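# Four arms stack four empty cartons crosswise

## Task

Build a stack of the four empty cartons in the centre of the table: a bottom layer of two cartons lying next to each other, and a top layer of two cartons laid crosswise over that pair. None of the cartons may be crushed.

## Robot and tools

Robots: four identical i2rt Big YAM arms named arm1, arm2, arm3 and arm4. Each has six revolute joints, a two-finger gripper and a wrist camera mounted above the hand. The hand reaches roughly 1.0 m from the joint1 axis. Foot (base_link) positions in the scene frame, in metres: arm1 (+0.616, -0.593, +0.915); arm2 (+0.630, +0.561, +0.990); arm3 (-0.613, +0.528, +0.902); arm4 (-0.533, -0.636, +0.954). Each foot faces along its own +x, which is rotated about z by the quaternion given for it, so all four point in toward the table centre. Fixed room cameras: cam_a, cam_b, cam_near_a, cam_near_b. Wrist cameras: arm1_cam_wrist to arm4_cam_wrist.

Frames: there is one shared scene frame. Its origin is on the floor and +z points up. The hand is the point midway between the finger pads, about 1 cm behind the tips. The fingers extend along the hand's +z axis and close along its y axis. Reported hand positions can be off, more so at long reach, and the hand often settles a centimetre or more from where it was sent.

Joint ranges in rad, with the tolerance for done: joint1_rad -2.879..2.879 (±0.045; turns the arm about its foot, positive is counter-clockwise seen from above). joint2_rad 0..3.141 (±0.14; shoulder, 0 is the upper arm lying back, increasing lifts it up and forward). joint3_rad 0..3.019 (±0.09; elbow, 0 is folded). joint4_rad -1.692..1.57 (±0.055; hand pitch, positive tips the fingers up). joint5_rad -1.57..1.57 (±0.03; sideways swing, positive is to the arm's right). joint6_rad -2.094..2.094 (±0.035; roll, positive is clockwise seen from behind the hand). gripper_m 0..0.093 m (±0.003) is the fingertip gap, with roughly 50-64 N per pad.

Tool move: every key except cameras is a robot name. Each robot gets its own object, and a robot that is omitted keeps its old command. Inside a robot's object:
- joints: absolute joint targets keyed by joint name, in rad, with gripper_m in metres.
- target: one list of 7 numbers [x, y, z, qw, qx, qy, qz], an absolute hand pose in the scene frame (metres, unit quaternion). The hand travels a straight line from its current hand_target toward this pose. When target is given, joints may contain only gripper_m.
- speed: top speed of that path in m/s, 0.002..0.5, default 0.25. It is only allowed together with target, and rotation is capped at twice this value in rad/s.
- min_time_s: 0.1..8 s, the shortest duration of that robot's joint motions.
cameras: a list of camera names, or ["all"], or []. Motions within one call start together. All hand paths in one call finish together, paced by the slowest, and last 0.5 to 10 s. No action runs past 15 s. Paths do not avoid objects or other arms, and hands can lag, drift or overshoot the speed, especially when the arm is stretched. Unknown keys make a call invalid, and out-of-range values get it refused. After a refusal, or a stop that interrupts a call, the remaining move, wait and finished_scene calls in the same reply are skipped. move with no action returns the full state and images.

wait: seconds 0..10, plus optional cameras. It gives no new command. zoom_image: camera plus region [x0, y0, x1, y1] in pixels of that camera's latest image, at most 504x504. read_manual returns licence texts only. finished_scene(scene = current scene number) ends the scene for good, and the stack must hold up on its own. Make no further calls after it in the same reply.

Result lines: the move line names each robot sent a motion, with "done" or its worst status, for example time_out. Robots under "as last shown" were not commanded, and their lines repeat old values. joint_status and hand_status: off_target means the joint stopped short and may still be pushing. time_out means it ran out of time; the joint then holds a target near where it stopped and keeps pushing, which on_its_own lists. Send the reported position to relieve it. "joint command not followed" or "pose unreachable" means the self and inter-arm collision check blocked the targets, and the affected joints show not_followed and may retry later. In on_its_own, "held at" is the joint's current target, not its reading. Joint velocities are in rad/s (gripper in m/s). "within noise" means the arm is still. Joint torques are in N m, with the arm's own weight included, and values 3 and 4 wrap at ±28. hand_target is the pose the present joint targets would produce.

Gripper: when gripping something hard, the reading is up to 0.005 m below the object's width, or on some grippers up to 0.002 m above it. Closed on nothing, it reads 0.000-0.003. The cartons are empty and easily crushed, so grip only slightly below the width first measured at contact, never deep. To release, command a gap well above the reading.

Avoid: pressing or clamping one robot against another, including closing fingers on another robot's fingers. This fails the scene, and the collision check does not catch every contact. Arms keep pushing after contact and do not stop by themselves. Hard pushes, slams, drops, releasing a moving carton, and letting things fall far are all penalised, and knocking anything out of the work area fails the task. Loose objects may get a brief push now and then. Long holding, stretched poses or pushing into obstacles heats motors. A MOTOR HOT line warns at 85 °C. At 100 °C the arm goes limp for 30-60 s or more, and its keys read limit_stop_at_motor_heat, after which its targets must be sent again. The robots do not wait for one another. Camera calibration is approximate: fixed cameras can be off by a few degrees and millimetres, and wrist camera poses are derived from joint readings.

Each tool is called after "Emit:" by a JSON object that holds its "method" and its "body".

## Session

Emit:
{"method": "move", "body": {}}

Scene clock: 0.00 s.
Joint torques (N m): no reading
Heat: arm1: hottest joint1_rad 37 °C; arm2: hottest joint1_rad 35 °C; arm3: hottest joint1_rad 35 °C; arm4: hottest joint1_rad 42 °C.
Joint velocities: within noise
arm1.joint_positions: joint1_rad=+0.328 joint2_rad=+0.613 joint3_rad=+1.402 joint4_rad=-1.249 joint5_rad=-0.191 joint6_rad=-0.064 gripper_m=+0.09396
arm1.joint_status: not commanded
arm1.hand: x=+0.3884 y=-0.5100 z=+1.4810 quat_wxyz=(-0.063, +0.838, -0.127, -0.527) (m; scene frame)
arm1.hand_target: x=+0.3910 y=-0.5114 z=+1.4928 quat_wxyz=(-0.067, +0.831, -0.124, -0.538) (m; scene frame)
arm1.hand_status: not commanded
arm2.joint_positions: joint1_rad=+0.178 joint2_rad=+0.637 joint3_rad=+1.317 joint4_rad=-1.338 joint5_rad=+0.119 joint6_rad=+0.322 gripper_m=+0.09396
arm2.joint_status: not commanded
arm2.hand: x=+0.4686 y=+0.3728 z=+1.4915 quat_wxyz=(-0.216, -0.860, -0.247, +0.391) (m; scene frame)
arm2.hand_target: x=+0.4695 y=+0.3740 z=+1.5042 quat_wxyz=(-0.224, -0.854, -0.245, +0.401) (m; scene frame)
arm2.hand_status: not commanded
arm3.joint_positions: joint1_rad=-0.182 joint2_rad=+0.526 joint3_rad=+1.317 joint4_rad=-1.483 joint5_rad=-0.105 joint6_rad=-0.195 gripper_m=+0.09396
arm3.joint_status: not commanded
arm3.hand: x=-0.5119 y=+0.3684 z=+1.3946 quat_wxyz=(-0.369, -0.371, -0.825, +0.213) (m; scene frame)
arm3.hand_target: x=-0.5129 y=+0.3703 z=+1.4072 quat_wxyz=(-0.380, -0.368, -0.819, +0.222) (m; scene frame)
arm3.hand_status: not commanded
arm4.joint_positions: joint1_rad=+0.123 joint2_rad=+0.645 joint3_rad=+1.427 joint4_rad=-1.276 joint5_rad=-0.007 joint6_rad=-0.285 gripper_m=+0.09396
arm4.joint_status: not commanded
arm4.hand: x=-0.4240 y=-0.4131 z=+1.5181 quat_wxyz=(-0.469, +0.554, -0.655, -0.210) (m; scene frame)
arm4.hand_target: x=-0.4253 y=-0.4158 z=+1.5272 quat_wxyz=(-0.477, +0.551, -0.651, -0.213) (m; scene frame)
arm4.hand_status: not commanded
pictures: arm1_cam_wrist, arm2_cam_wrist, arm3_cam_wrist, arm4_cam_wrist, cam_a, cam_b, cam_near_a, cam_near_b
camera_calibration:
arm1_cam_wrist: T_world_to_cam=[[0.269501, 0.96282, -0.0186432, 0.413525], [0.840259, -0.244565, -0.483893, 0.269023], [-0.470461, 0.114744, -0.874929, 1.66139], [0, 0, 0, 1]] pos_world=[0.444122, -0.522991, 1.59148]
arm2_cam_wrist: T_world_to_cam=[[-0.595357, 0.783328, -0.178739, 0.254131], [0.792348, 0.535538, -0.292204, -0.130137], [-0.13317, -0.315589, -0.939505, 1.70654], [0, 0, 0, 1]] pos_world=[0.481673, 0.409192, 1.6107]
arm3_cam_wrist: T_world_to_cam=[[-0.766993, -0.636362, 0.0822444, -0.273324], [-0.632108, 0.727321, -0.267288, -0.214407], [0.110274, -0.256995, -0.960101, 1.6129], [0, 0, 0, 1]] pos_world=[-0.523027, 0.396518, 1.51372]
arm4_cam_wrist: T_world_to_cam=[[0.923272, -0.289782, 0.252181, -0.114035], [-0.167938, -0.894892, -0.413479, 0.190402], [0.345494, 0.339403, -0.874894, 1.7375], [0, 0, 0, 1]] pos_world=[-0.463035, -0.452369, 1.62761]

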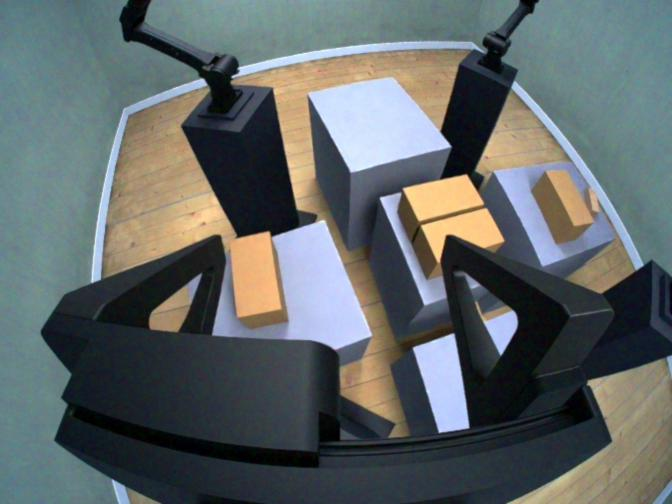

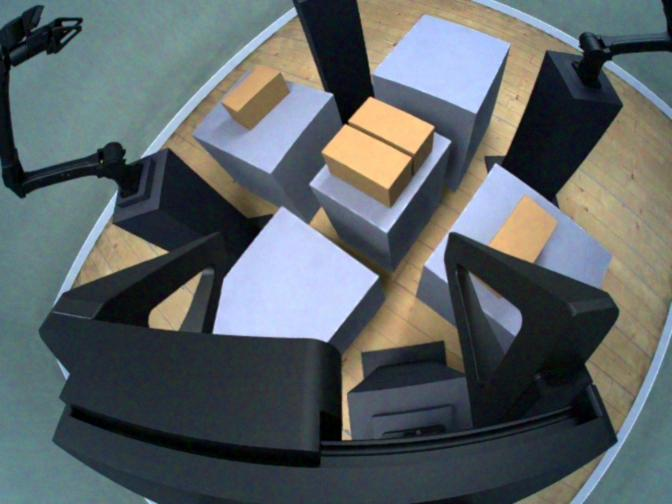

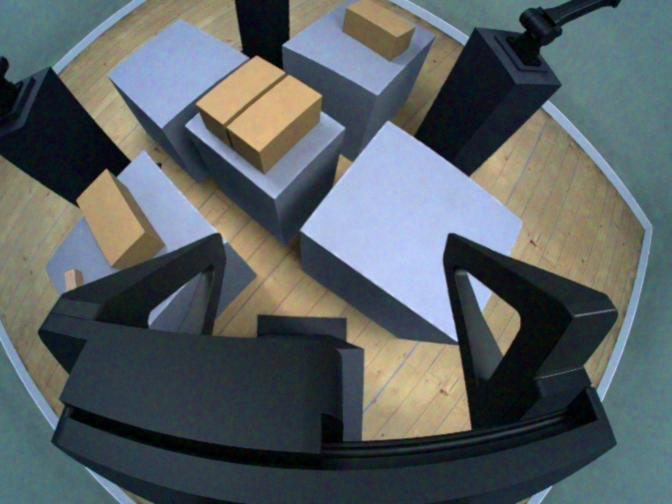

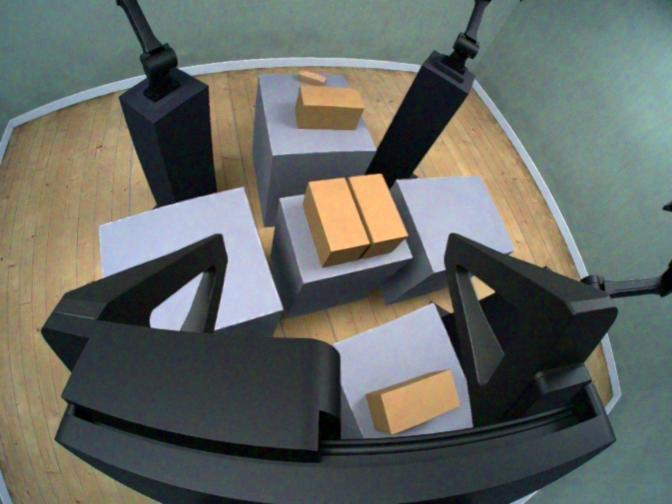

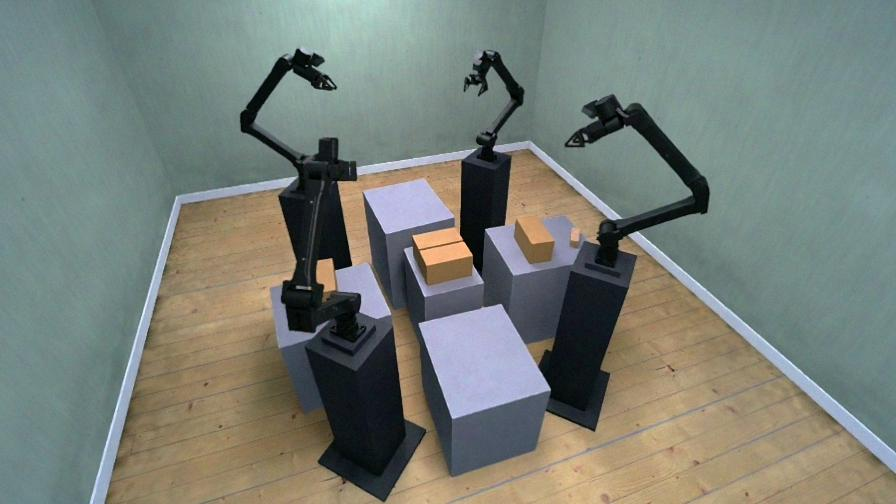

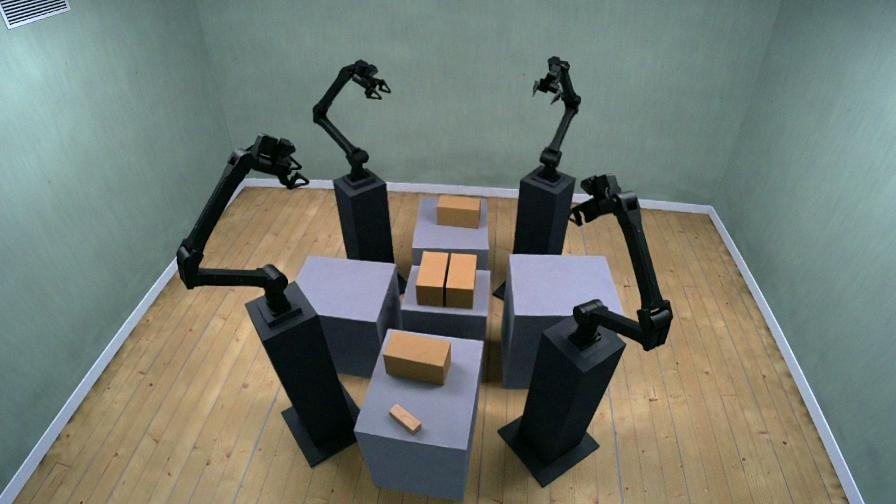

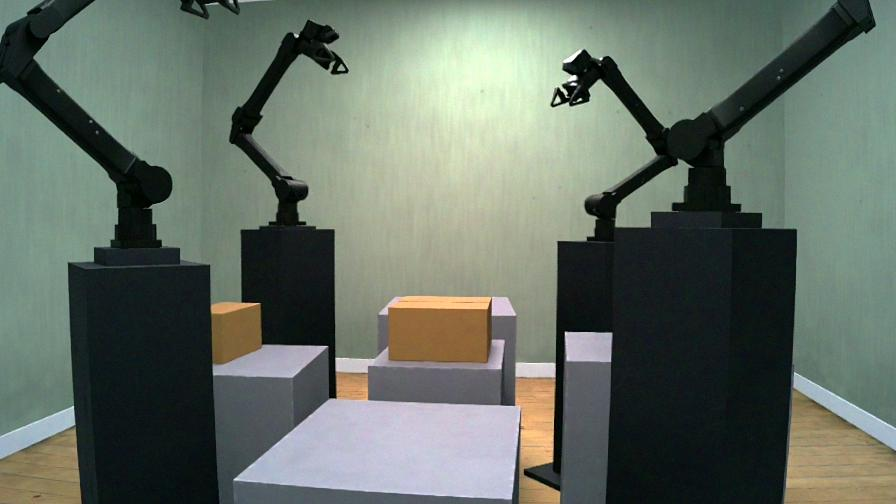

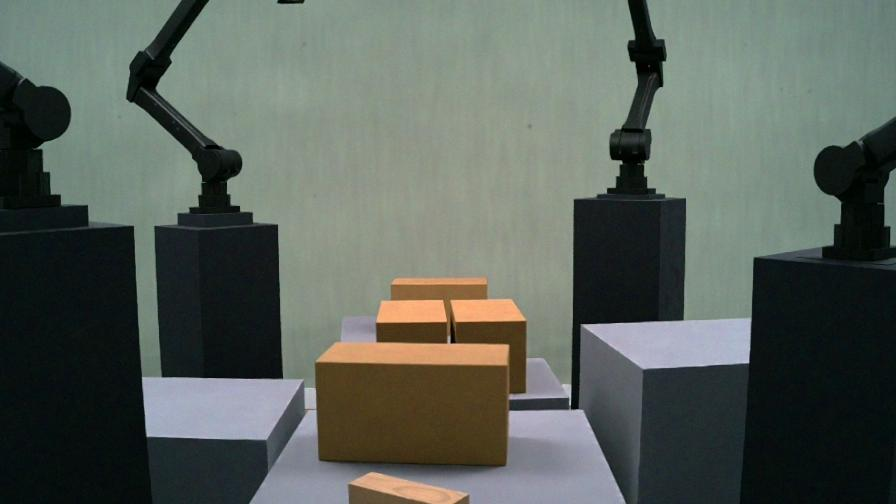

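Emit:
{"method": "move", "body": {"arm2": {"target":[0.275,0.525,0.80,0,0.9397,0,-0.3420],"joints":{"gripper_m":0.065}}, "arm3": {"target":[-0.12,0.535,0.80,0.3420,0,0.9397,0],"joints":{"gripper_m":0.065}}, "arm1": {"target":[0.24,-0.53,0.88,0,0.9397,0,-0.3420],"joints":{"gripper_m":0.065}}, "arm4": {"target":[-0.23,-0.53,0.88,0.3420,0,0.9397,0],"joints":{"gripper_m":0.065}}, "cameras": ["arm1_cam_wrist","arm2_cam_wrist","arm3_cam_wrist","arm4_cam_wrist","cam_near_b"]}}

Scene clock: 5.63 s.
Joint torques (N m): arm1=[1.2 -4.66 5.33 1.94 -0.16 0.04] | arm2=[0.03 -7.77 -1.1 2.76 0.04 -0.1] | arm3=[1.26 -11.75 4.72 1.87 -0.07 0.05] | arm4=[-1.08 -5.89 3.9 1.7 0.3 -0.28]
Heat: arm1: hottest joint1_rad 37 °C; arm2: hottest joint1_rad 35 °C; arm3: hottest joint1_rad 35 °C; arm4: hottest joint1_rad 41 °C.
move: arm1 off_target; arm2 done; arm3 off_target; arm4 done
Joint velocities: within noise
arm1.joint_positions: joint1_rad=+0.563 joint2_rad=+1.533 joint3_rad=+0.331 joint4_rad=+0.283 joint5_rad=-0.144 joint6_rad=-0.173 gripper_m=+0.06509
arm1.joint_status: all done
arm1.hand: x=+0.2580 y=-0.5278 z=+0.8747 quat_wxyz=(+0.000, +0.945, -0.012, -0.327) (m; scene frame)
arm1.hand_target: x=+0.2407 y=-0.5302 z=+0.8805 quat_wxyz=(+0.000, +0.940, +0.000, -0.342) (m; scene frame)
arm1.hand_status: off_target (0.019 m and 2.3 deg from the pose sent, 0.619 m and 29.2 deg at the start)
arm2.joint_positions: joint1_rad=-0.597 joint2_rad=+2.323 joint3_rad=+0.400 joint4_rad=+1.026 joint5_rad=+0.098 joint6_rad=+0.125 gripper_m=+0.06509
arm2.joint_status: all done
arm2.hand: x=+0.2775 y=+0.5212 z=+0.8020 quat_wxyz=(-0.002, -0.942, -0.001, +0.337) (m; scene frame)
arm2.hand_target: x=+0.2751 y=+0.5250 z=+0.8000 quat_wxyz=(+0.000, -0.940, +0.000, +0.342) (m; scene frame)
arm2.hand_status: done (0.005 m and 0.7 deg from the pose sent, 0.734 m and 39.3 deg at the start; pose on its path clipped on 15 of 131 steps)
arm3.joint_positions: joint1_rad=+0.914 joint2_rad=+1.953 joint3_rad=+0.646 joint4_rad=+0.401 joint5_rad=+0.020 joint6_rad=+0.021 gripper_m=+0.06508
arm3.joint_status: all done
arm3.hand: x=-0.1344 y=+0.5286 z=+0.7958 quat_wxyz=(-0.328, -0.010, -0.945, +0.002) (m; scene frame)
arm3.hand_target: x=-0.1204 y=+0.5351 z=+0.8004 quat_wxyz=(-0.342, +0.000, -0.940, +0.000) (m; scene frame)
arm3.hand_status: off_target (0.016 m and 2.1 deg from the pose sent, 0.731 m and 51.3 deg at the start)
arm4.joint_positions: joint1_rad=-0.463 joint2_rad=+1.668 joint3_rad=+0.208 joint4_rad=+0.507 joint5_rad=+0.321 joint6_rad=+0.415 gripper_m=+0.06507
arm4.joint_status: all done
arm4.hand: x=-0.2392 y=-0.5295 z=+0.8804 quat_wxyz=(-0.337, +0.004, -0.941, -0.001) (m; scene frame)
arm4.hand_target: x=-0.2302 y=-0.5301 z=+0.8802 quat_wxyz=(-0.342, +0.000, -0.940, +0.000) (m; scene frame)
arm4.hand_status: done (0.009 m and 0.8 deg from the pose sent, 0.677 m and 78.2 deg at the start)
pictures: arm1_cam_wrist, arm2_cam_wrist, arm3_cam_wrist, arm4_cam_wrist, cam_near_b
camera_calibration:
arm1_cam_wrist: T_world_to_cam=[[0.0101906, 0.999936, -0.00486888, 0.528963], [0.998593, -0.01043, -0.0519859, -0.214219], [-0.0520334, -0.00433226, -0.998636, 1.00907], [0, 0, 0, 1]] pos_world=[0.261032, -0.526792, 0.999131]
arm2_cam_wrist: T_world_to_cam=[[-0.00579493, 0.999972, -0.00483611, -0.515163], [0.997113, 0.00541205, -0.0757429, -0.213714], [-0.0757146, -0.00526107, -0.997116, 0.94857], [0, 0, 0, 1]] pos_world=[0.281932, 0.521296, 0.927155]
arm3_cam_wrist: T_world_to_cam=[[-0.0153334, -0.999881, 0.00165875, 0.524678], [-0.998031, 0.0152041, -0.0608565, -0.0892929], [0.060824, -0.00258862, -0.998145, 0.926721], [0, 0, 0, 1]] pos_world=[-0.137439, 0.528372, 0.918698]
arm4_cam_wrist: T_world_to_cam=[[0.0194131, -0.999801, 0.00456034, -0.531732], [-0.997343, -0.0196853, -0.070142, -0.183598], [0.0702178, -0.00318655, -0.997527, 1.01606], [0, 0, 0, 1]] pos_world=[-0.244133, -0.532003, 1.00309]

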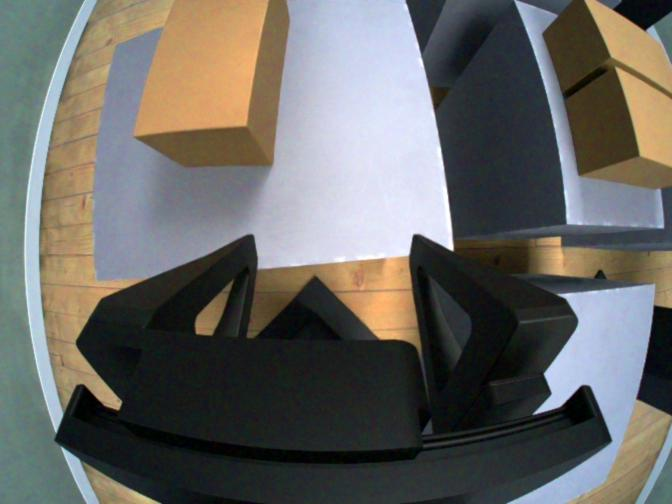

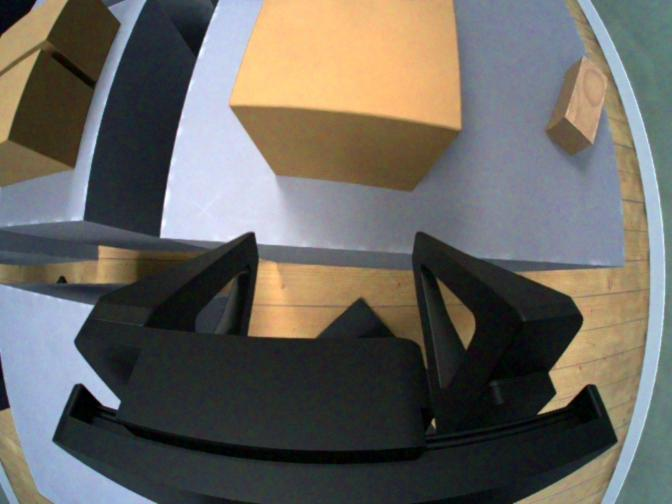

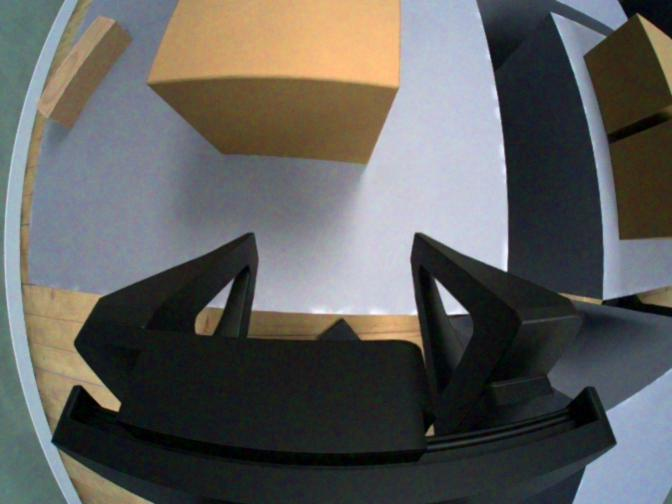

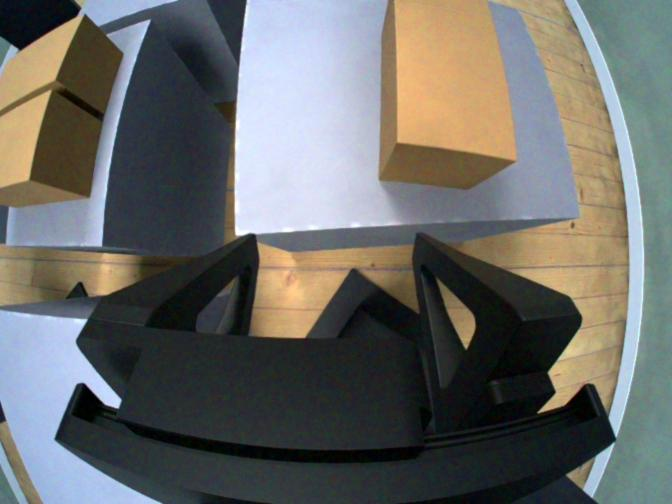

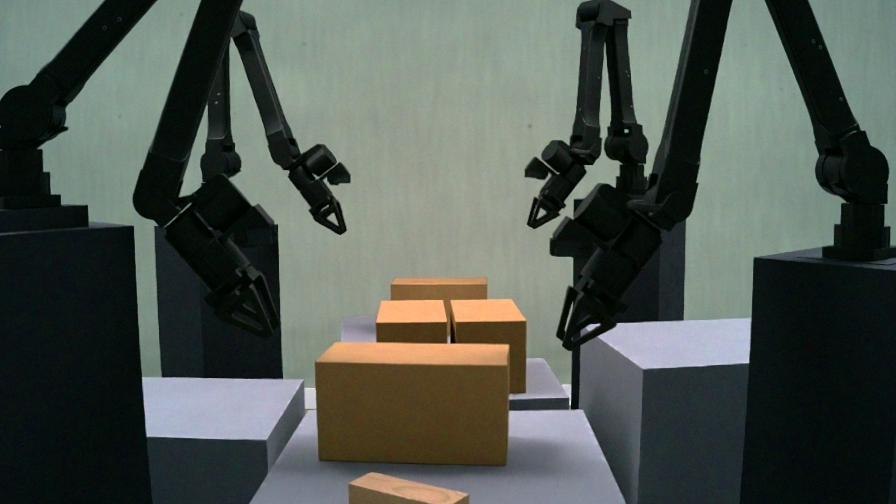

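Emit:
{"method": "move", "body": {"arm2": {"target":[0.237,0.546,0.768,0,0.9397,0,-0.3420],"speed":0.12,"joints":{"gripper_m":0.08}}, "arm3": {"target":[-0.075,0.556,0.774,0.3420,0,0.9397,0],"speed":0.12,"joints":{"gripper_m":0.08}}}}

Emit:
{"method": "move", "body": {"arm2": {"target":[0.213,0.546,0.768,0,0.9397,0,-0.3420],"speed":0.05}, "arm3": {"target":[-0.053,0.556,0.774,0.3420,0,0.9397,0],"speed":0.05}, "cameras": ["arm2_cam_wrist","arm3_cam_wrist","cam_near_b"]}}

Scene clock: 9.70 s.
Joint torques (N m): arm1=[1.2 -4.66 5.34 1.92 -0.16 0.04] | arm2=[-0.26 -8.23 -0.77 1.29 -0.15 -0.05] | arm3=[1.2 -13.27 5.07 1.09 0.26 0.22] | arm4=[-1.26 -5.54 3.93 1.63 0.3 -0.25]
Heat: arm1: hottest joint1_rad 37 °C; arm2: hottest joint1_rad 35 °C; arm3: hottest joint1_rad 35 °C; arm4: hottest joint1_rad 41 °C.
move: arm2 done; arm3 off_target
Joint velocities: within noise
arm1: as last shown
arm2.joint_positions: joint1_rad=-0.694 joint2_rad=+2.403 joint3_rad=+0.530 joint4_rad=+1.014 joint5_rad=+0.041 joint6_rad=+0.053 gripper_m=+0.07990
arm2.joint_status: all done
arm2.hand: x=+0.2326 y=+0.5429 z=+0.7761 quat_wxyz=(-0.002, -0.936, +0.002, +0.353) (m; scene frame)
arm2.hand_target: x=+0.2371 y=+0.5460 z=+0.7683 quat_wxyz=(+0.000, -0.940, +0.000, +0.342) (m; scene frame)
arm2.hand_status: done (0.010 m and 1.3 deg from the pose sent, 0.058 m and 0.7 deg at the start)
arm3.joint_positions: joint1_rad=+0.961 joint2_rad=+2.076 joint3_rad=+0.788 joint4_rad=+0.401 joint5_rad=+0.043 joint6_rad=+0.041 gripper_m=+0.07992
arm3.joint_status: all done
arm3.hand: x=-0.0854 y=+0.5502 z=+0.7736 quat_wxyz=(-0.337, -0.001, -0.941, +0.002) (m; scene frame)
arm3.hand_target: x=-0.0752 y=+0.5561 z=+0.7743 quat_wxyz=(-0.342, +0.000, -0.940, +0.000) (m; scene frame)
arm3.hand_status: off_target (0.012 m and 0.6 deg from the pose sent, 0.069 m and 2.1 deg at the start)
arm4.joint_positions: joint1_rad=-0.463 joint2_rad=+1.668 joint3_rad=+0.208 joint4_rad=+0.508 joint5_rad=+0.321 joint6_rad=+0.415 gripper_m=+0.06507
arm4.joint_status: not commanded
arm4.hand: x=-0.2391 y=-0.5295 z=+0.8805 quat_wxyz=(-0.338, +0.004, -0.941, -0.001) (m; scene frame)
arm4.hand_target: x=-0.2301 y=-0.5301 z=+0.8803 quat_wxyz=(-0.342, +0.000, -0.940, +0.000) (m; scene frame)
arm4.hand_status: not commanded
pictures: none

Scene clock: 10.80 s.
Joint torques (N m): arm1=[1.32 -4.66 5.33 1.94 -0.17 0.05] | arm2=[0.03 -10.75 -0.28 1.29 -0.14 -0.06] | arm3=[0.85 -13.92 5.49 0.99 0.17 0.18] | arm4=[-1.08 -5.6 3.9 1.59 0.32 -0.27]
Heat: arm1: hottest joint1_rad 37 °C; arm2: hottest joint1_rad 35 °C; arm3: hottest joint1_rad 35 °C; arm4: hottest joint1_rad 41 °C.
move: arm2 done; arm3 off_target
Joint velocities: within noise
arm1, arm4: as last shown
arm2.joint_positions: joint1_rad=-0.697 joint2_rad=+2.403 joint3_rad=+0.585 joint4_rad=+0.936 joint5_rad=+0.038 joint6_rad=+0.049 gripper_m=+0.07990
arm2.joint_status: not commanded
arm2.hand: x=+0.2169 y=+0.5426 z=+0.7667 quat_wxyz=(-0.001, -0.940, +0.000, +0.341) (m; scene frame)
arm2.hand_target: x=+0.2131 y=+0.5460 z=+0.7680 quat_wxyz=(+0.000, -0.940, +0.000, +0.342) (m; scene frame)
arm2.hand_status: done (0.005 m and 0.2 deg from the pose sent, 0.021 m and 1.3 deg at the start)
arm3.joint_positions: joint1_rad=+0.961 joint2_rad=+2.097 joint3_rad=+0.850 joint4_rad=+0.360 joint5_rad=+0.043 joint6_rad=+0.041 gripper_m=+0.07992
arm3.joint_status: not commanded
arm3.hand: x=-0.0641 y=+0.5514 z=+0.7732 quat_wxyz=(-0.338, -0.001, -0.941, +0.002) (m; scene frame)
arm3.hand_target: x=-0.0534 y=+0.5561 z=+0.7742 quat_wxyz=(-0.342, +0.000, -0.940, +0.000) (m; scene frame)
arm3.hand_status: off_target (0.012 m and 0.6 deg from the pose sent, 0.033 m and 0.6 deg at the start)
pictures: arm2_cam_wrist, arm3_cam_wrist, cam_near_b
camera_calibration:
arm2_cam_wrist: T_world_to_cam=[[-0.00237901, 0.999989, -0.00402043, -0.538374], [0.996369, 0.00202821, -0.0851117, -0.146914], [-0.0851027, -0.00420831, -0.996363, 0.90983], [0, 0, 0, 1]] pos_world=[0.222529, 0.542495, 0.891853]
arm3_cam_wrist: T_world_to_cam=[[0.00157026, -0.99998, 0.006188, 0.546286], [-0.996661, -0.00207017, -0.0816276, 0.00483106], [0.0816387, -0.00603916, -0.996644, 0.902078], [0, 0, 0, 1]] pos_world=[-0.0696874, 0.551733, 0.896064]

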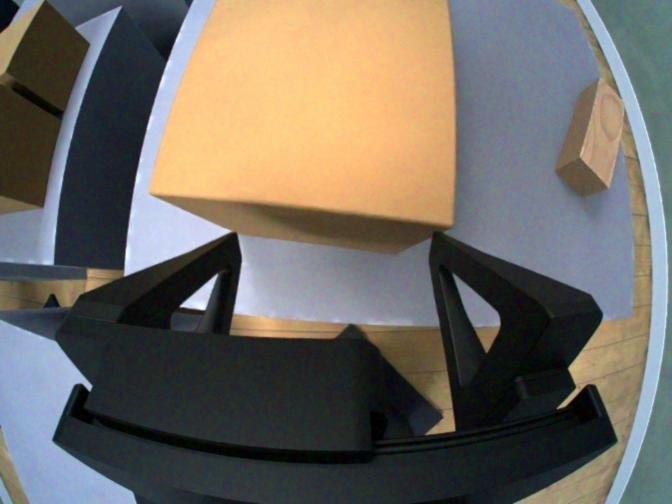

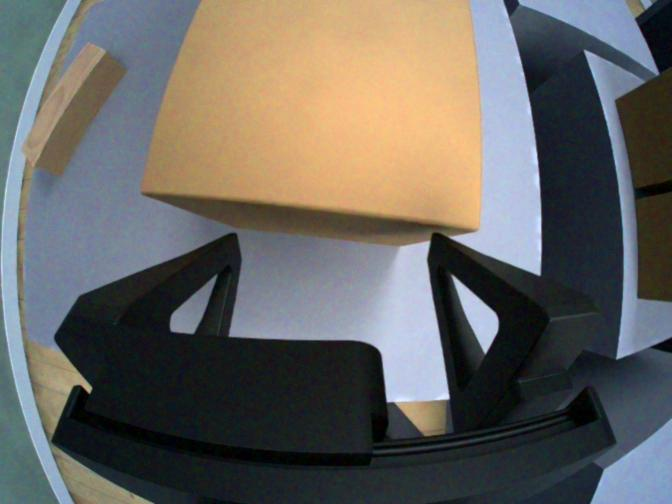

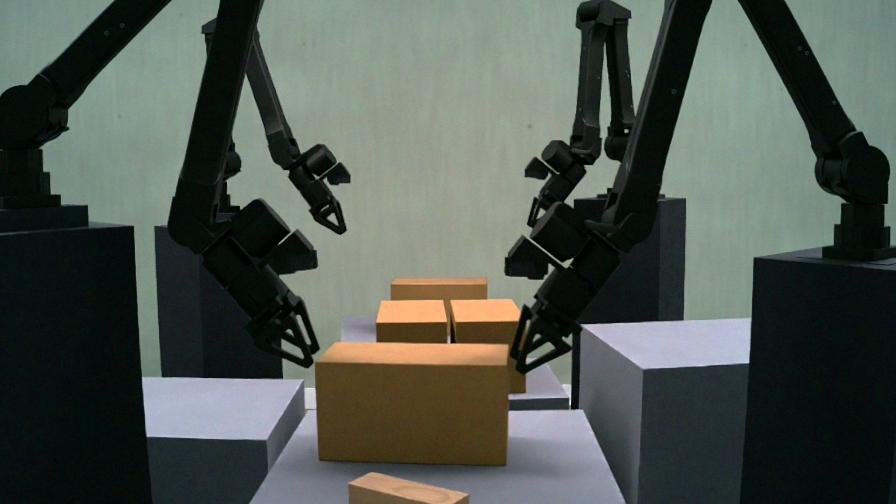

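Emit:
{"method": "move", "body": {"arm2": {"target":[0.196,0.546,0.766,0,0.9397,0,-0.3420],"speed":0.05}, "arm3": {"target":[-0.037,0.556,0.774,0.3420,0,0.9397,0],"speed":0.05}}}

Emit:
{"method": "move", "body": {"arm2": {"target":[0.184,0.546,0.770,0,0.9397,0,-0.3420],"speed":0.04}, "arm3": {"target":[-0.025,0.556,0.780,0.3420,0,0.9397,0],"speed":0.04}, "cameras": ["arm2_cam_wrist","arm3_cam_wrist","cam_near_b"]}}

Scene clock: 12.93 s.
Joint torques (N m): arm1=[1.26 -4.72 5.3 1.94 -0.16 0.04] | arm2=[0.5 -11.63 0.81 1.4 -0.19 -0.17] | arm3=[0.73 -14.51 6.5 1.17 0.1 0.16] | arm4=[-0.91 -5.6 3.92 1.65 0.29 -0.25]
Heat: arm1: hottest joint1_rad 37 °C; arm2: hottest joint1_rad 35 °C; arm3: hottest joint1_rad 35 °C; arm4: hottest joint1_rad 41 °C.
move: arm2 off_target; arm3 off_target
Joint velocities: within noise
arm1, arm4: as last shown
arm2.joint_positions: joint1_rad=-0.702 joint2_rad=+2.403 joint3_rad=+0.618 joint4_rad=+0.883 joint5_rad=+0.038 joint6_rad=+0.048 gripper_m=+0.07991
arm2.joint_status: not commanded
arm2.hand: x=+0.2085 y=+0.5439 z=+0.7608 quat_wxyz=(+0.000, -0.943, +0.002, +0.332) (m; scene frame)
arm2.hand_target: x=+0.1961 y=+0.5460 z=+0.7662 quat_wxyz=(+0.000, -0.940, +0.000, +0.342) (m; scene frame)
arm2.hand_status: off_target (0.014 m and 1.2 deg from the pose sent, 0.021 m and 0.2 deg at the start)
arm3.joint_positions: joint1_rad=+0.961 joint2_rad=+2.116 joint3_rad=+0.884 joint4_rad=+0.324 joint5_rad=+0.043 joint6_rad=+0.042 gripper_m=+0.07992
arm3.joint_status: not commanded
arm3.hand: x=-0.0576 y=+0.5518 z=+0.7671 quat_wxyz=(-0.327, -0.001, -0.945, +0.002) (m; scene frame)
arm3.hand_target: x=-0.0378 y=+0.5561 z=+0.7746 quat_wxyz=(-0.342, +0.000, -0.940, +0.000) (m; scene frame)
arm3.hand_status: off_target (0.022 m and 1.8 deg from the pose sent, 0.027 m and 0.6 deg at the start)
pictures: none

Scene clock: 13.97 s.
Joint torques (N m): arm1=[1.2 -4.72 5.34 1.94 -0.16 0.04] | arm2=[-0.15 -12.63 1.91 1.65 -0.21 -0.15] | arm3=[0.62 -14.8 7.36 1.31 0.06 0.14] | arm4=[-1.14 -5.71 3.89 1.58 0.3 -0.26]
Heat: arm1: hottest joint1_rad 37 °C; arm2: hottest joint1_rad 35 °C; arm3: hottest joint1_rad 35 °C; arm4: hottest joint1_rad 41 °C.
move: arm2 off_target; arm3 off_target
Joint velocities: within noise
arm1, arm4: as last shown
arm2.joint_positions: joint1_rad=-0.704 joint2_rad=+2.400 joint3_rad=+0.632 joint4_rad=+0.838 joint5_rad=+0.038 joint6_rad=+0.048 gripper_m=+0.07991
arm2.joint_status: not commanded
arm2.hand: x=+0.2082 y=+0.5447 z=+0.7562 quat_wxyz=(+0.001, -0.948, +0.003, +0.319) (m; scene frame)
arm2.hand_target: x=+0.1843 y=+0.5461 z=+0.7706 quat_wxyz=(+0.000, -0.940, +0.000, +0.342) (m; scene frame)
arm2.hand_status: off_target (0.028 m and 2.9 deg from the pose sent, 0.026 m and 1.3 deg at the start)
arm3.joint_positions: joint1_rad=+0.961 joint2_rad=+2.116 joint3_rad=+0.904 joint4_rad=+0.284 joint5_rad=+0.043 joint6_rad=+0.043 gripper_m=+0.07992
arm3.joint_status: not commanded
arm3.hand: x=-0.0540 y=+0.5520 z=+0.7669 quat_wxyz=(-0.318, -0.001, -0.948, +0.003) (m; scene frame)
arm3.hand_target: x=-0.0265 y=+0.5561 z=+0.7811 quat_wxyz=(-0.342, +0.000, -0.940, +0.000) (m; scene frame)
arm3.hand_status: off_target (0.032 m and 2.9 deg from the pose sent, 0.035 m and 1.8 deg at the start)
pictures: arm2_cam_wrist, arm3_cam_wrist, cam_near_b
camera_calibration:
arm2_cam_wrist: T_world_to_cam=[[0.00368258, 0.999993, -0.00115507, -0.543937], [0.999314, -0.00372264, -0.0368391, -0.173192], [-0.0368431, -0.00101862, -0.999321, 0.889075], [0, 0, 0, 1]] pos_world=[0.207833, 0.544194, 0.881463]
arm3_cam_wrist: T_world_to_cam=[[0.000499362, -0.999973, 0.00729142, 0.546057], [-0.999176, -0.00079481, -0.0405734, -0.0180026], [0.0405781, -0.00726515, -0.99915, 0.895304], [0, 0, 0, 1]] pos_world=[-0.0545903, 0.552532, 0.889831]

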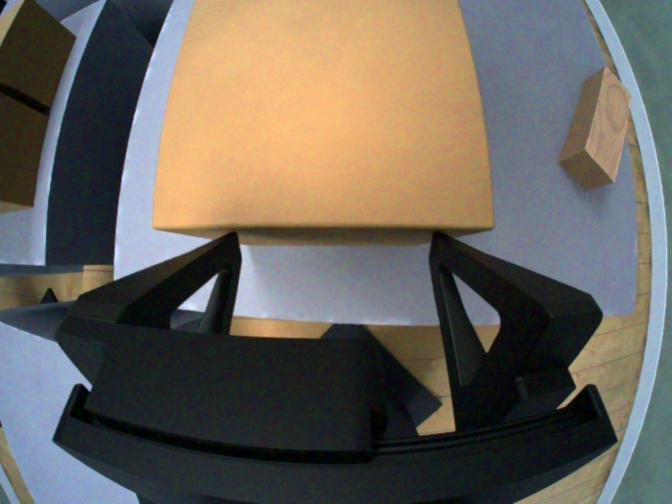

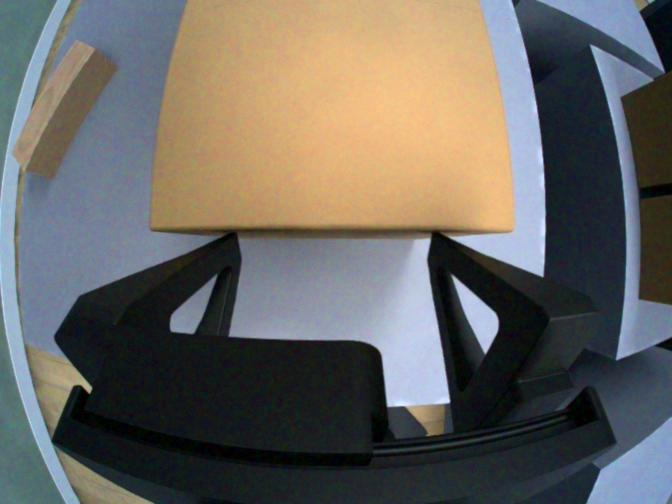

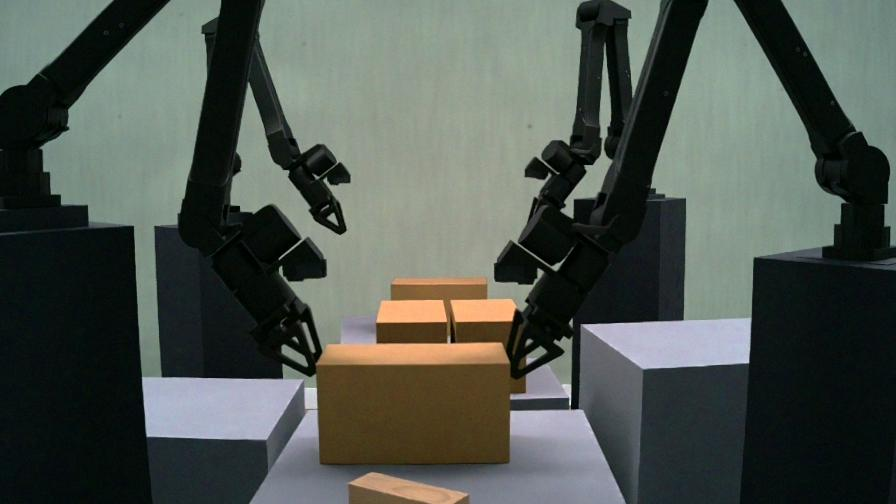

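Emit:
{"method": "move", "body": {"arm2": {"target":[0.178,0.546,0.95,0,0.9397,0,-0.3420],"speed":0.12}, "arm3": {"target":[-0.022,0.556,0.967,0.3420,0,0.9397,0],"speed":0.12}, "cameras": ["cam_near_a","cam_near_b"]}}

Emit:
{"method": "move", "body": {"arm2": {"target":[0.14,0.31,0.955,0,0.9397,0,-0.3420],"speed":0.08}, "arm3": {"target":[-0.06,0.318,0.97,0.3420,0,0.9397,0],"speed":0.08}, "cameras": ["cam_near_a","arm2_cam_wrist","arm3_cam_wrist"]}}

Scene clock: 19.37 s.
Joint torques (N m): arm1=[1.2 -4.78 5.33 1.94 -0.16 0.04] | arm2=[0.97 -9.58 6.64 1.81 -0.23 -0.14] | arm3=[0.79 -14.97 12.03 1.47 0.07 0.14] | arm4=[-0.91 -5.54 3.95 1.62 0.31 -0.27]
Heat: arm1: hottest joint1_rad 37 °C; arm2: hottest joint1_rad 35 °C; arm3: hottest joint3_rad 36 °C; arm4: hottest joint1_rad 41 °C.
move: arm2 off_target; arm3 off_target
Joint velocities: within noise
arm1, arm4: as last shown
arm2.joint_positions: joint1_rad=-0.704 joint2_rad=+1.729 joint3_rad=+0.526 joint4_rad=+0.272 joint5_rad=+0.037 joint6_rad=+0.048 gripper_m=+0.07991
arm2.joint_status: not commanded
arm2.hand: x=+0.1957 y=+0.5440 z=+0.9320 quat_wxyz=(+0.001, -0.948, +0.002, +0.318) (m; scene frame)
arm2.hand_target: x=+0.1785 y=+0.5460 z=+0.9501 quat_wxyz=(+0.000, -0.940, +0.000, +0.342) (m; scene frame)
arm2.hand_status: off_target (0.025 m and 2.9 deg from the pose sent, 0.196 m and 2.9 deg at the start)
arm3.joint_positions: joint1_rad=+0.961 joint2_rad=+1.712 joint3_rad=+0.925 joint4_rad=-0.197 joint5_rad=+0.043 joint6_rad=+0.043 gripper_m=+0.07992
arm3.joint_status: not commanded
arm3.hand: x=-0.0643 y=+0.5508 z=+0.9227 quat_wxyz=(-0.291, -0.001, -0.957, +0.004) (m; scene frame)
arm3.hand_target: x=-0.0263 y=+0.5559 z=+0.9691 quat_wxyz=(-0.342, +0.000, -0.940, +0.000) (m; scene frame)
arm3.hand_status: off_target (0.061 m and 6.1 deg from the pose sent, 0.203 m and 2.9 deg at the start)
pictures: cam_near_a, cam_near_b

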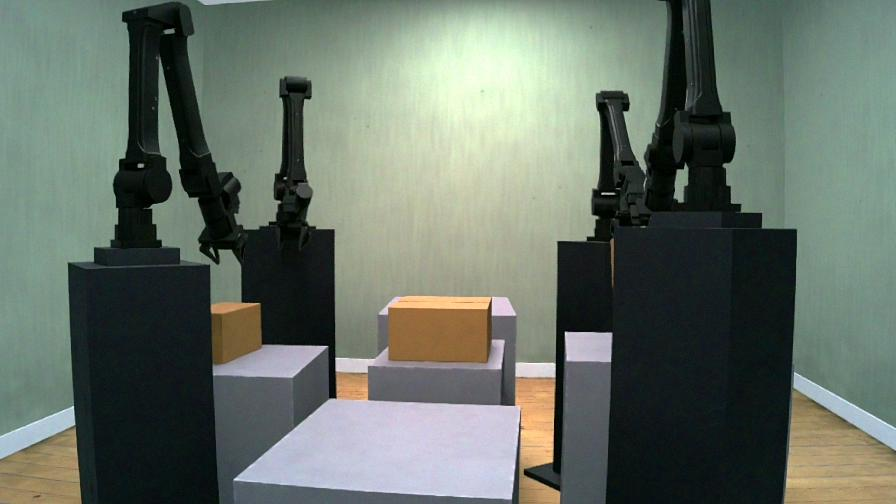

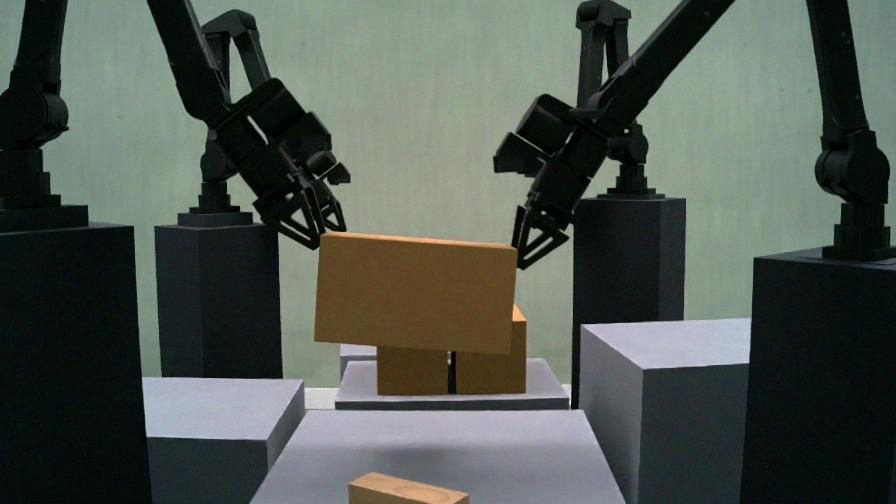

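Scene clock: 23.10 s.
Joint torques (N m): arm1=[1.2 -4.66 5.33 1.94 -0.16 0.05] | arm2=[1.38 -10.23 11.47 1.55 0.65 0.03] | arm3=[-0.09 -13.33 12.04 1.35 -0.48 0.23] | arm4=[-0.91 -5.71 3.93 1.59 0.31 -0.25]
Heat: arm1: hottest joint1_rad 37 °C; arm2: hottest joint1_rad 35 °C; arm3: hottest joint3_rad 36 °C; arm4: hottest joint1_rad 41 °C.
move: arm2 off_target; arm3 off_target
Joint velocities: within noise
arm1, arm4: as last shown
arm2.joint_positions: joint1_rad=-0.172 joint2_rad=+1.854 joint3_rad=+0.829 joint4_rad=+0.006 joint5_rad=+0.353 joint6_rad=+0.475 gripper_m=+0.07991
arm2.joint_status: not commanded
arm2.hand: x=+0.1666 y=+0.3259 z=+0.9408 quat_wxyz=(+0.009, -0.947, -0.005, +0.321) (m; scene frame)
arm2.hand_target: x=+0.1417 y=+0.3108 z=+0.9562 quat_wxyz=(+0.000, -0.940, +0.000, +0.342) (m; scene frame)
arm2.hand_status: off_target (0.034 m and 2.8 deg from the pose sent, 0.242 m and 2.9 deg at the start)
arm3.joint_positions: joint1_rad=+0.468 joint2_rad=+1.704 joint3_rad=+0.969 joint4_rad=-0.266 joint5_rad=-0.267 joint6_rad=-0.355 gripper_m=+0.07992
arm3.joint_status: not commanded
arm3.hand: x=-0.0926 y=+0.3348 z=+0.9400 quat_wxyz=(-0.308, -0.002, -0.951, -0.012) (m; scene frame)
arm3.hand_target: x=-0.0630 y=+0.3191 z=+0.9714 quat_wxyz=(-0.342, +0.000, -0.940, +0.000) (m; scene frame)
arm3.hand_status: off_target (0.047 m and 4.4 deg from the pose sent, 0.238 m and 6.1 deg at the start)
pictures: arm2_cam_wrist, arm3_cam_wrist, cam_near_a
camera_calibration:
arm2_cam_wrist: T_world_to_cam=[[-0.00590461, 0.999802, 0.0189817, -0.342086], [0.999128, 0.00668329, -0.0412246, -0.124802], [-0.0413433, 0.0187218, -0.99897, 1.0658], [0, 0, 0, 1]] pos_world=[0.166737, 0.322899, 1.06605]
arm3_cam_wrist: T_world_to_cam=[[0.00822454, -0.999741, -0.0212303, 0.355012], [-0.999784, -0.00781559, -0.0192741, -0.0674446], [0.0191032, 0.0213842, -0.999589, 1.05707], [0, 0, 0, 1]] pos_world=[-0.0905432, 0.331789, 1.06287]

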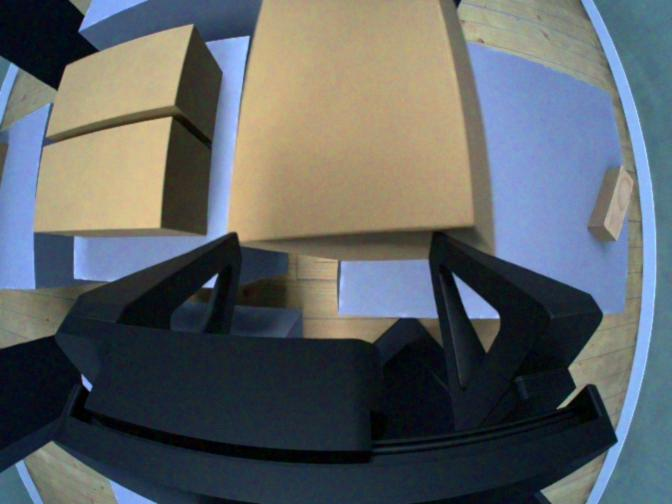

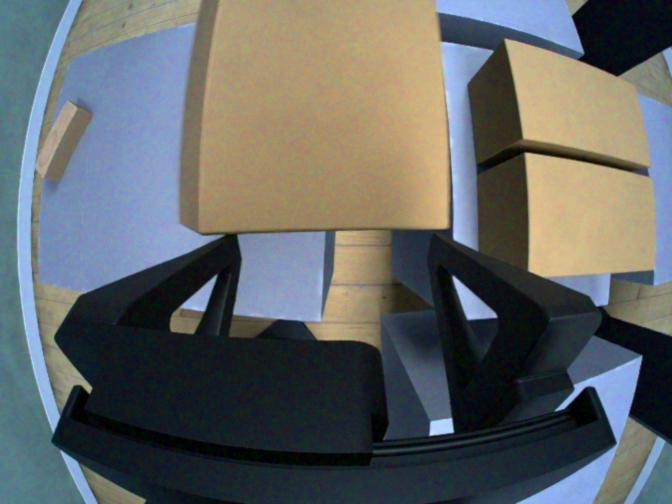

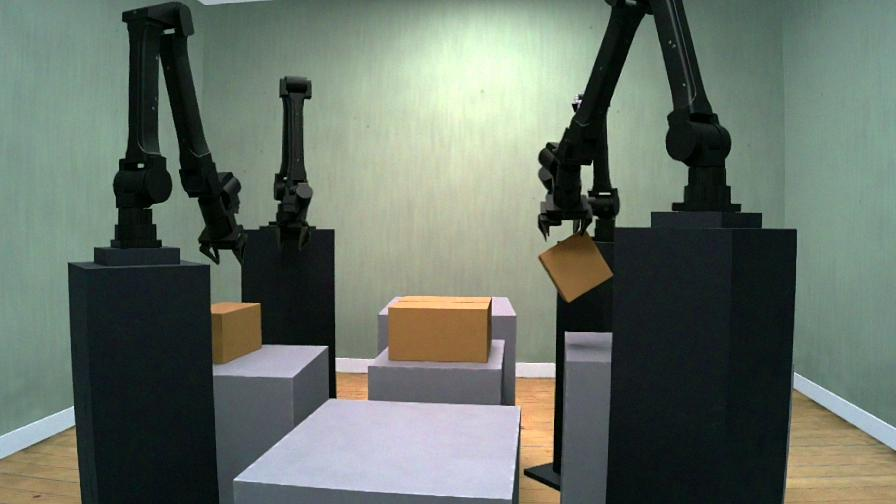

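Emit:
{"method": "move", "body": {"arm2": {"target":[0.106,0.012,0.978,0,0.9397,0,-0.3420],"speed":0.1}, "arm3": {"target":[-0.094,0.012,0.985,0.3420,0,0.9397,0],"speed":0.1}, "cameras": ["cam_near_a","cam_near_b"]}}

Scene clock: 30.57 s.
Joint torques (N m): arm1=[1.2 -4.66 5.33 1.95 -0.16 0.04] | arm2=[-1.14 -16.79 14.71 1.18 1.02 -0.09] | arm3=[1.44 -19.6 13.31 1.1 -1.19 0.23] | arm4=[-0.97 -5.66 3.95 1.58 0.3 -0.26]
Heat: arm1: hottest joint1_rad 37 °C; arm2: hottest joint1_rad 35 °C; arm3: hottest joint3_rad 38 °C; arm4: hottest joint1_rad 41 °C.
move: arm2 off_target; arm3 off_target
Joint velocities: within noise
arm1, arm4: as last shown
arm2.joint_positions: joint1_rad=+0.190 joint2_rad=+2.262 joint3_rad=+1.691 joint4_rad=-0.592 joint5_rad=+0.520 joint6_rad=+0.804 gripper_m=+0.07991
arm2.joint_status: not commanded
arm2.hand: x=+0.1358 y=+0.0215 z=+0.9607 quat_wxyz=(+0.010, -0.946, -0.017, +0.323) (m; scene frame)
arm2.hand_target: x=+0.1075 y=+0.0141 z=+0.9791 quat_wxyz=(+0.000, -0.940, +0.000, +0.342) (m; scene frame)
arm2.hand_status: off_target (0.036 m and 3.2 deg from the pose sent, 0.322 m and 2.8 deg at the start)
arm3.joint_positions: joint1_rad=-0.010 joint2_rad=+2.077 joint3_rad=+1.614 joint4_rad=-0.708 joint5_rad=-0.507 joint6_rad=-0.781 gripper_m=+0.07992
arm3.joint_status: not commanded
arm3.hand: x=-0.1230 y=+0.0287 z=+0.9510 quat_wxyz=(-0.313, -0.014, -0.949, -0.021) (m; scene frame)
arm3.hand_target: x=-0.0963 y=+0.0148 z=+0.9864 quat_wxyz=(-0.342, +0.000, -0.940, +0.000) (m; scene frame)
arm3.hand_status: off_target (0.048 m and 4.5 deg from the pose sent, 0.326 m and 4.4 deg at the start)
pictures: cam_near_a, cam_near_b

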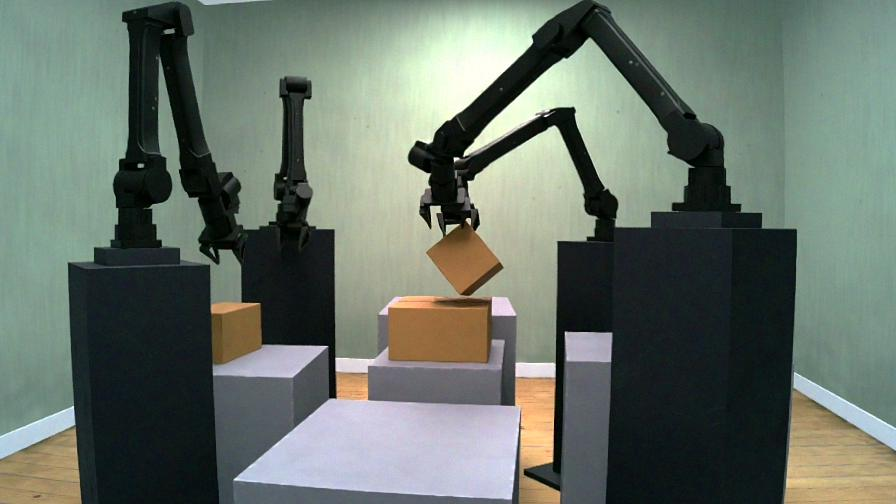

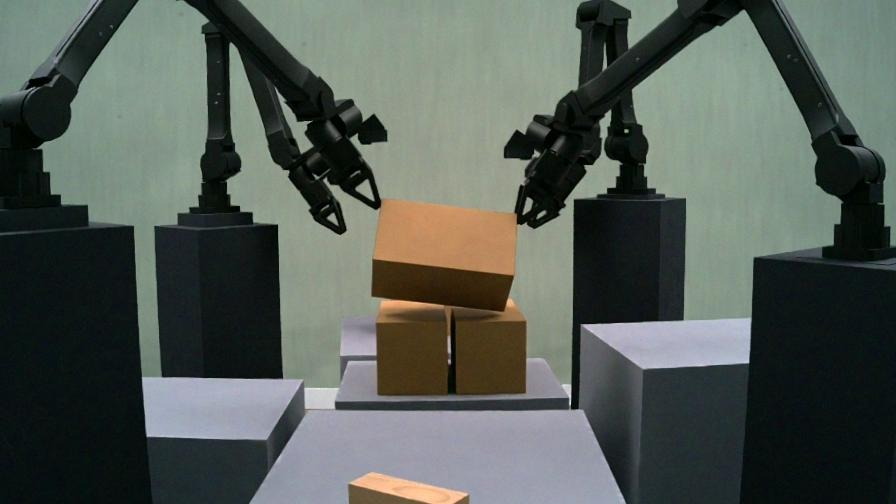

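Emit:
{"method": "move", "body": {"arm2": {"target":[0.106,-0.042,0.974,0,0.9397,0,-0.3420],"speed":0.06}, "arm3": {"target":[-0.094,-0.042,0.988,0.3420,0,0.9397,0],"speed":0.06}, "cameras": ["cam_near_a","cam_near_b"]}}

Scene clock: 33.83 s.
Joint torques (N m): arm1=[1.2 -4.72 5.31 1.92 -0.16 0.04] | arm2=[-1.67 -19.02 15.56 1.36 1.12 -0.05] | arm3=[1.61 -21.07 13.9 0.96 -1.29 0.27] | arm4=[-1.14 -5.66 3.95 1.61 0.33 -0.26]
Heat: arm1: hottest joint1_rad 37 °C; arm2: hottest joint2_rad 36 °C; arm3: hottest joint3_rad 40 °C; arm4: hottest joint1_rad 41 °C.
move: arm2 off_target; arm3 off_target
Joint velocities: within noise
arm1.joint_positions: joint1_rad=+0.563 joint2_rad=+1.533 joint3_rad=+0.331 joint4_rad=+0.283 joint5_rad=-0.144 joint6_rad=-0.173 gripper_m=+0.06509
arm1.joint_status: not commanded
arm1.hand: x=+0.2580 y=-0.5278 z=+0.8747 quat_wxyz=(+0.000, +0.945, -0.012, -0.327) (m; scene frame)
arm1.hand_target: x=+0.2407 y=-0.5302 z=+0.8805 quat_wxyz=(+0.000, +0.940, +0.000, -0.342) (m; scene frame)
arm1.hand_status: not commanded
arm2.joint_positions: joint1_rad=+0.238 joint2_rad=+2.384 joint3_rad=+1.915 joint4_rad=-0.718 joint5_rad=+0.537 joint6_rad=+0.852 gripper_m=+0.07991
arm2.joint_status: not commanded
arm2.hand: x=+0.1373 y=-0.0350 z=+0.9562 quat_wxyz=(+0.010, -0.946, -0.018, +0.322) (m; scene frame)
arm2.hand_target: x=+0.1076 y=-0.0396 z=+0.9750 quat_wxyz=(+0.000, -0.940, +0.000, +0.342) (m; scene frame)
arm2.hand_status: off_target (0.037 m and 3.3 deg from the pose sent, 0.071 m and 3.3 deg at the start)
arm3.joint_positions: joint1_rad=-0.059 joint2_rad=+2.191 joint3_rad=+1.823 joint4_rad=-0.827 joint5_rad=-0.527 joint6_rad=-0.832 gripper_m=+0.07992
arm3.joint_status: not commanded
arm3.hand: x=-0.1222 y=-0.0270 z=+0.9536 quat_wxyz=(-0.314, -0.015, -0.949, -0.021) (m; scene frame)
arm3.hand_target: x=-0.0962 y=-0.0390 z=+0.9892 quat_wxyz=(-0.343, +0.000, -0.939, +0.000) (m; scene frame)
arm3.hand_status: off_target (0.047 m and 4.5 deg from the pose sent, 0.085 m and 4.6 deg at the start)
arm4: as last shown
pictures: cam_near_a, cam_near_b

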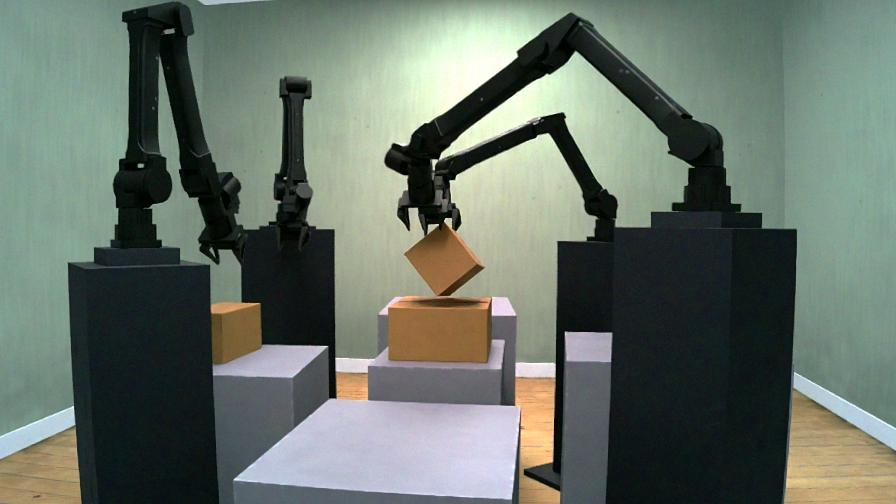

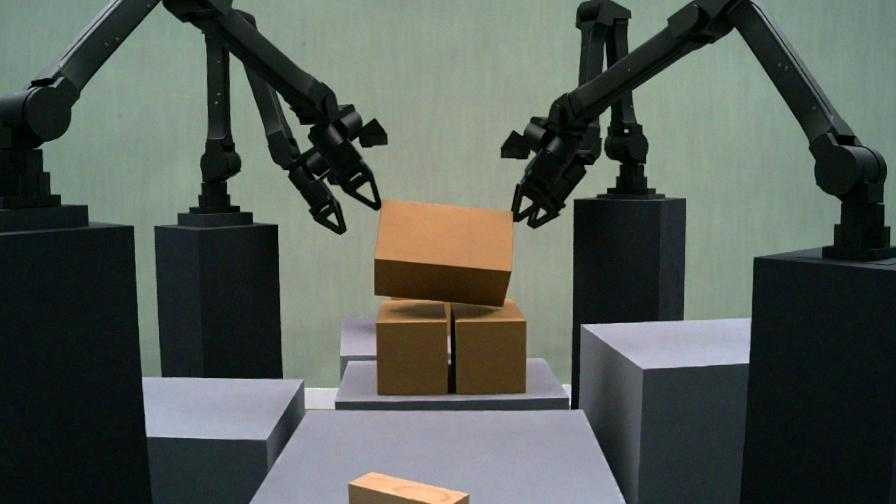

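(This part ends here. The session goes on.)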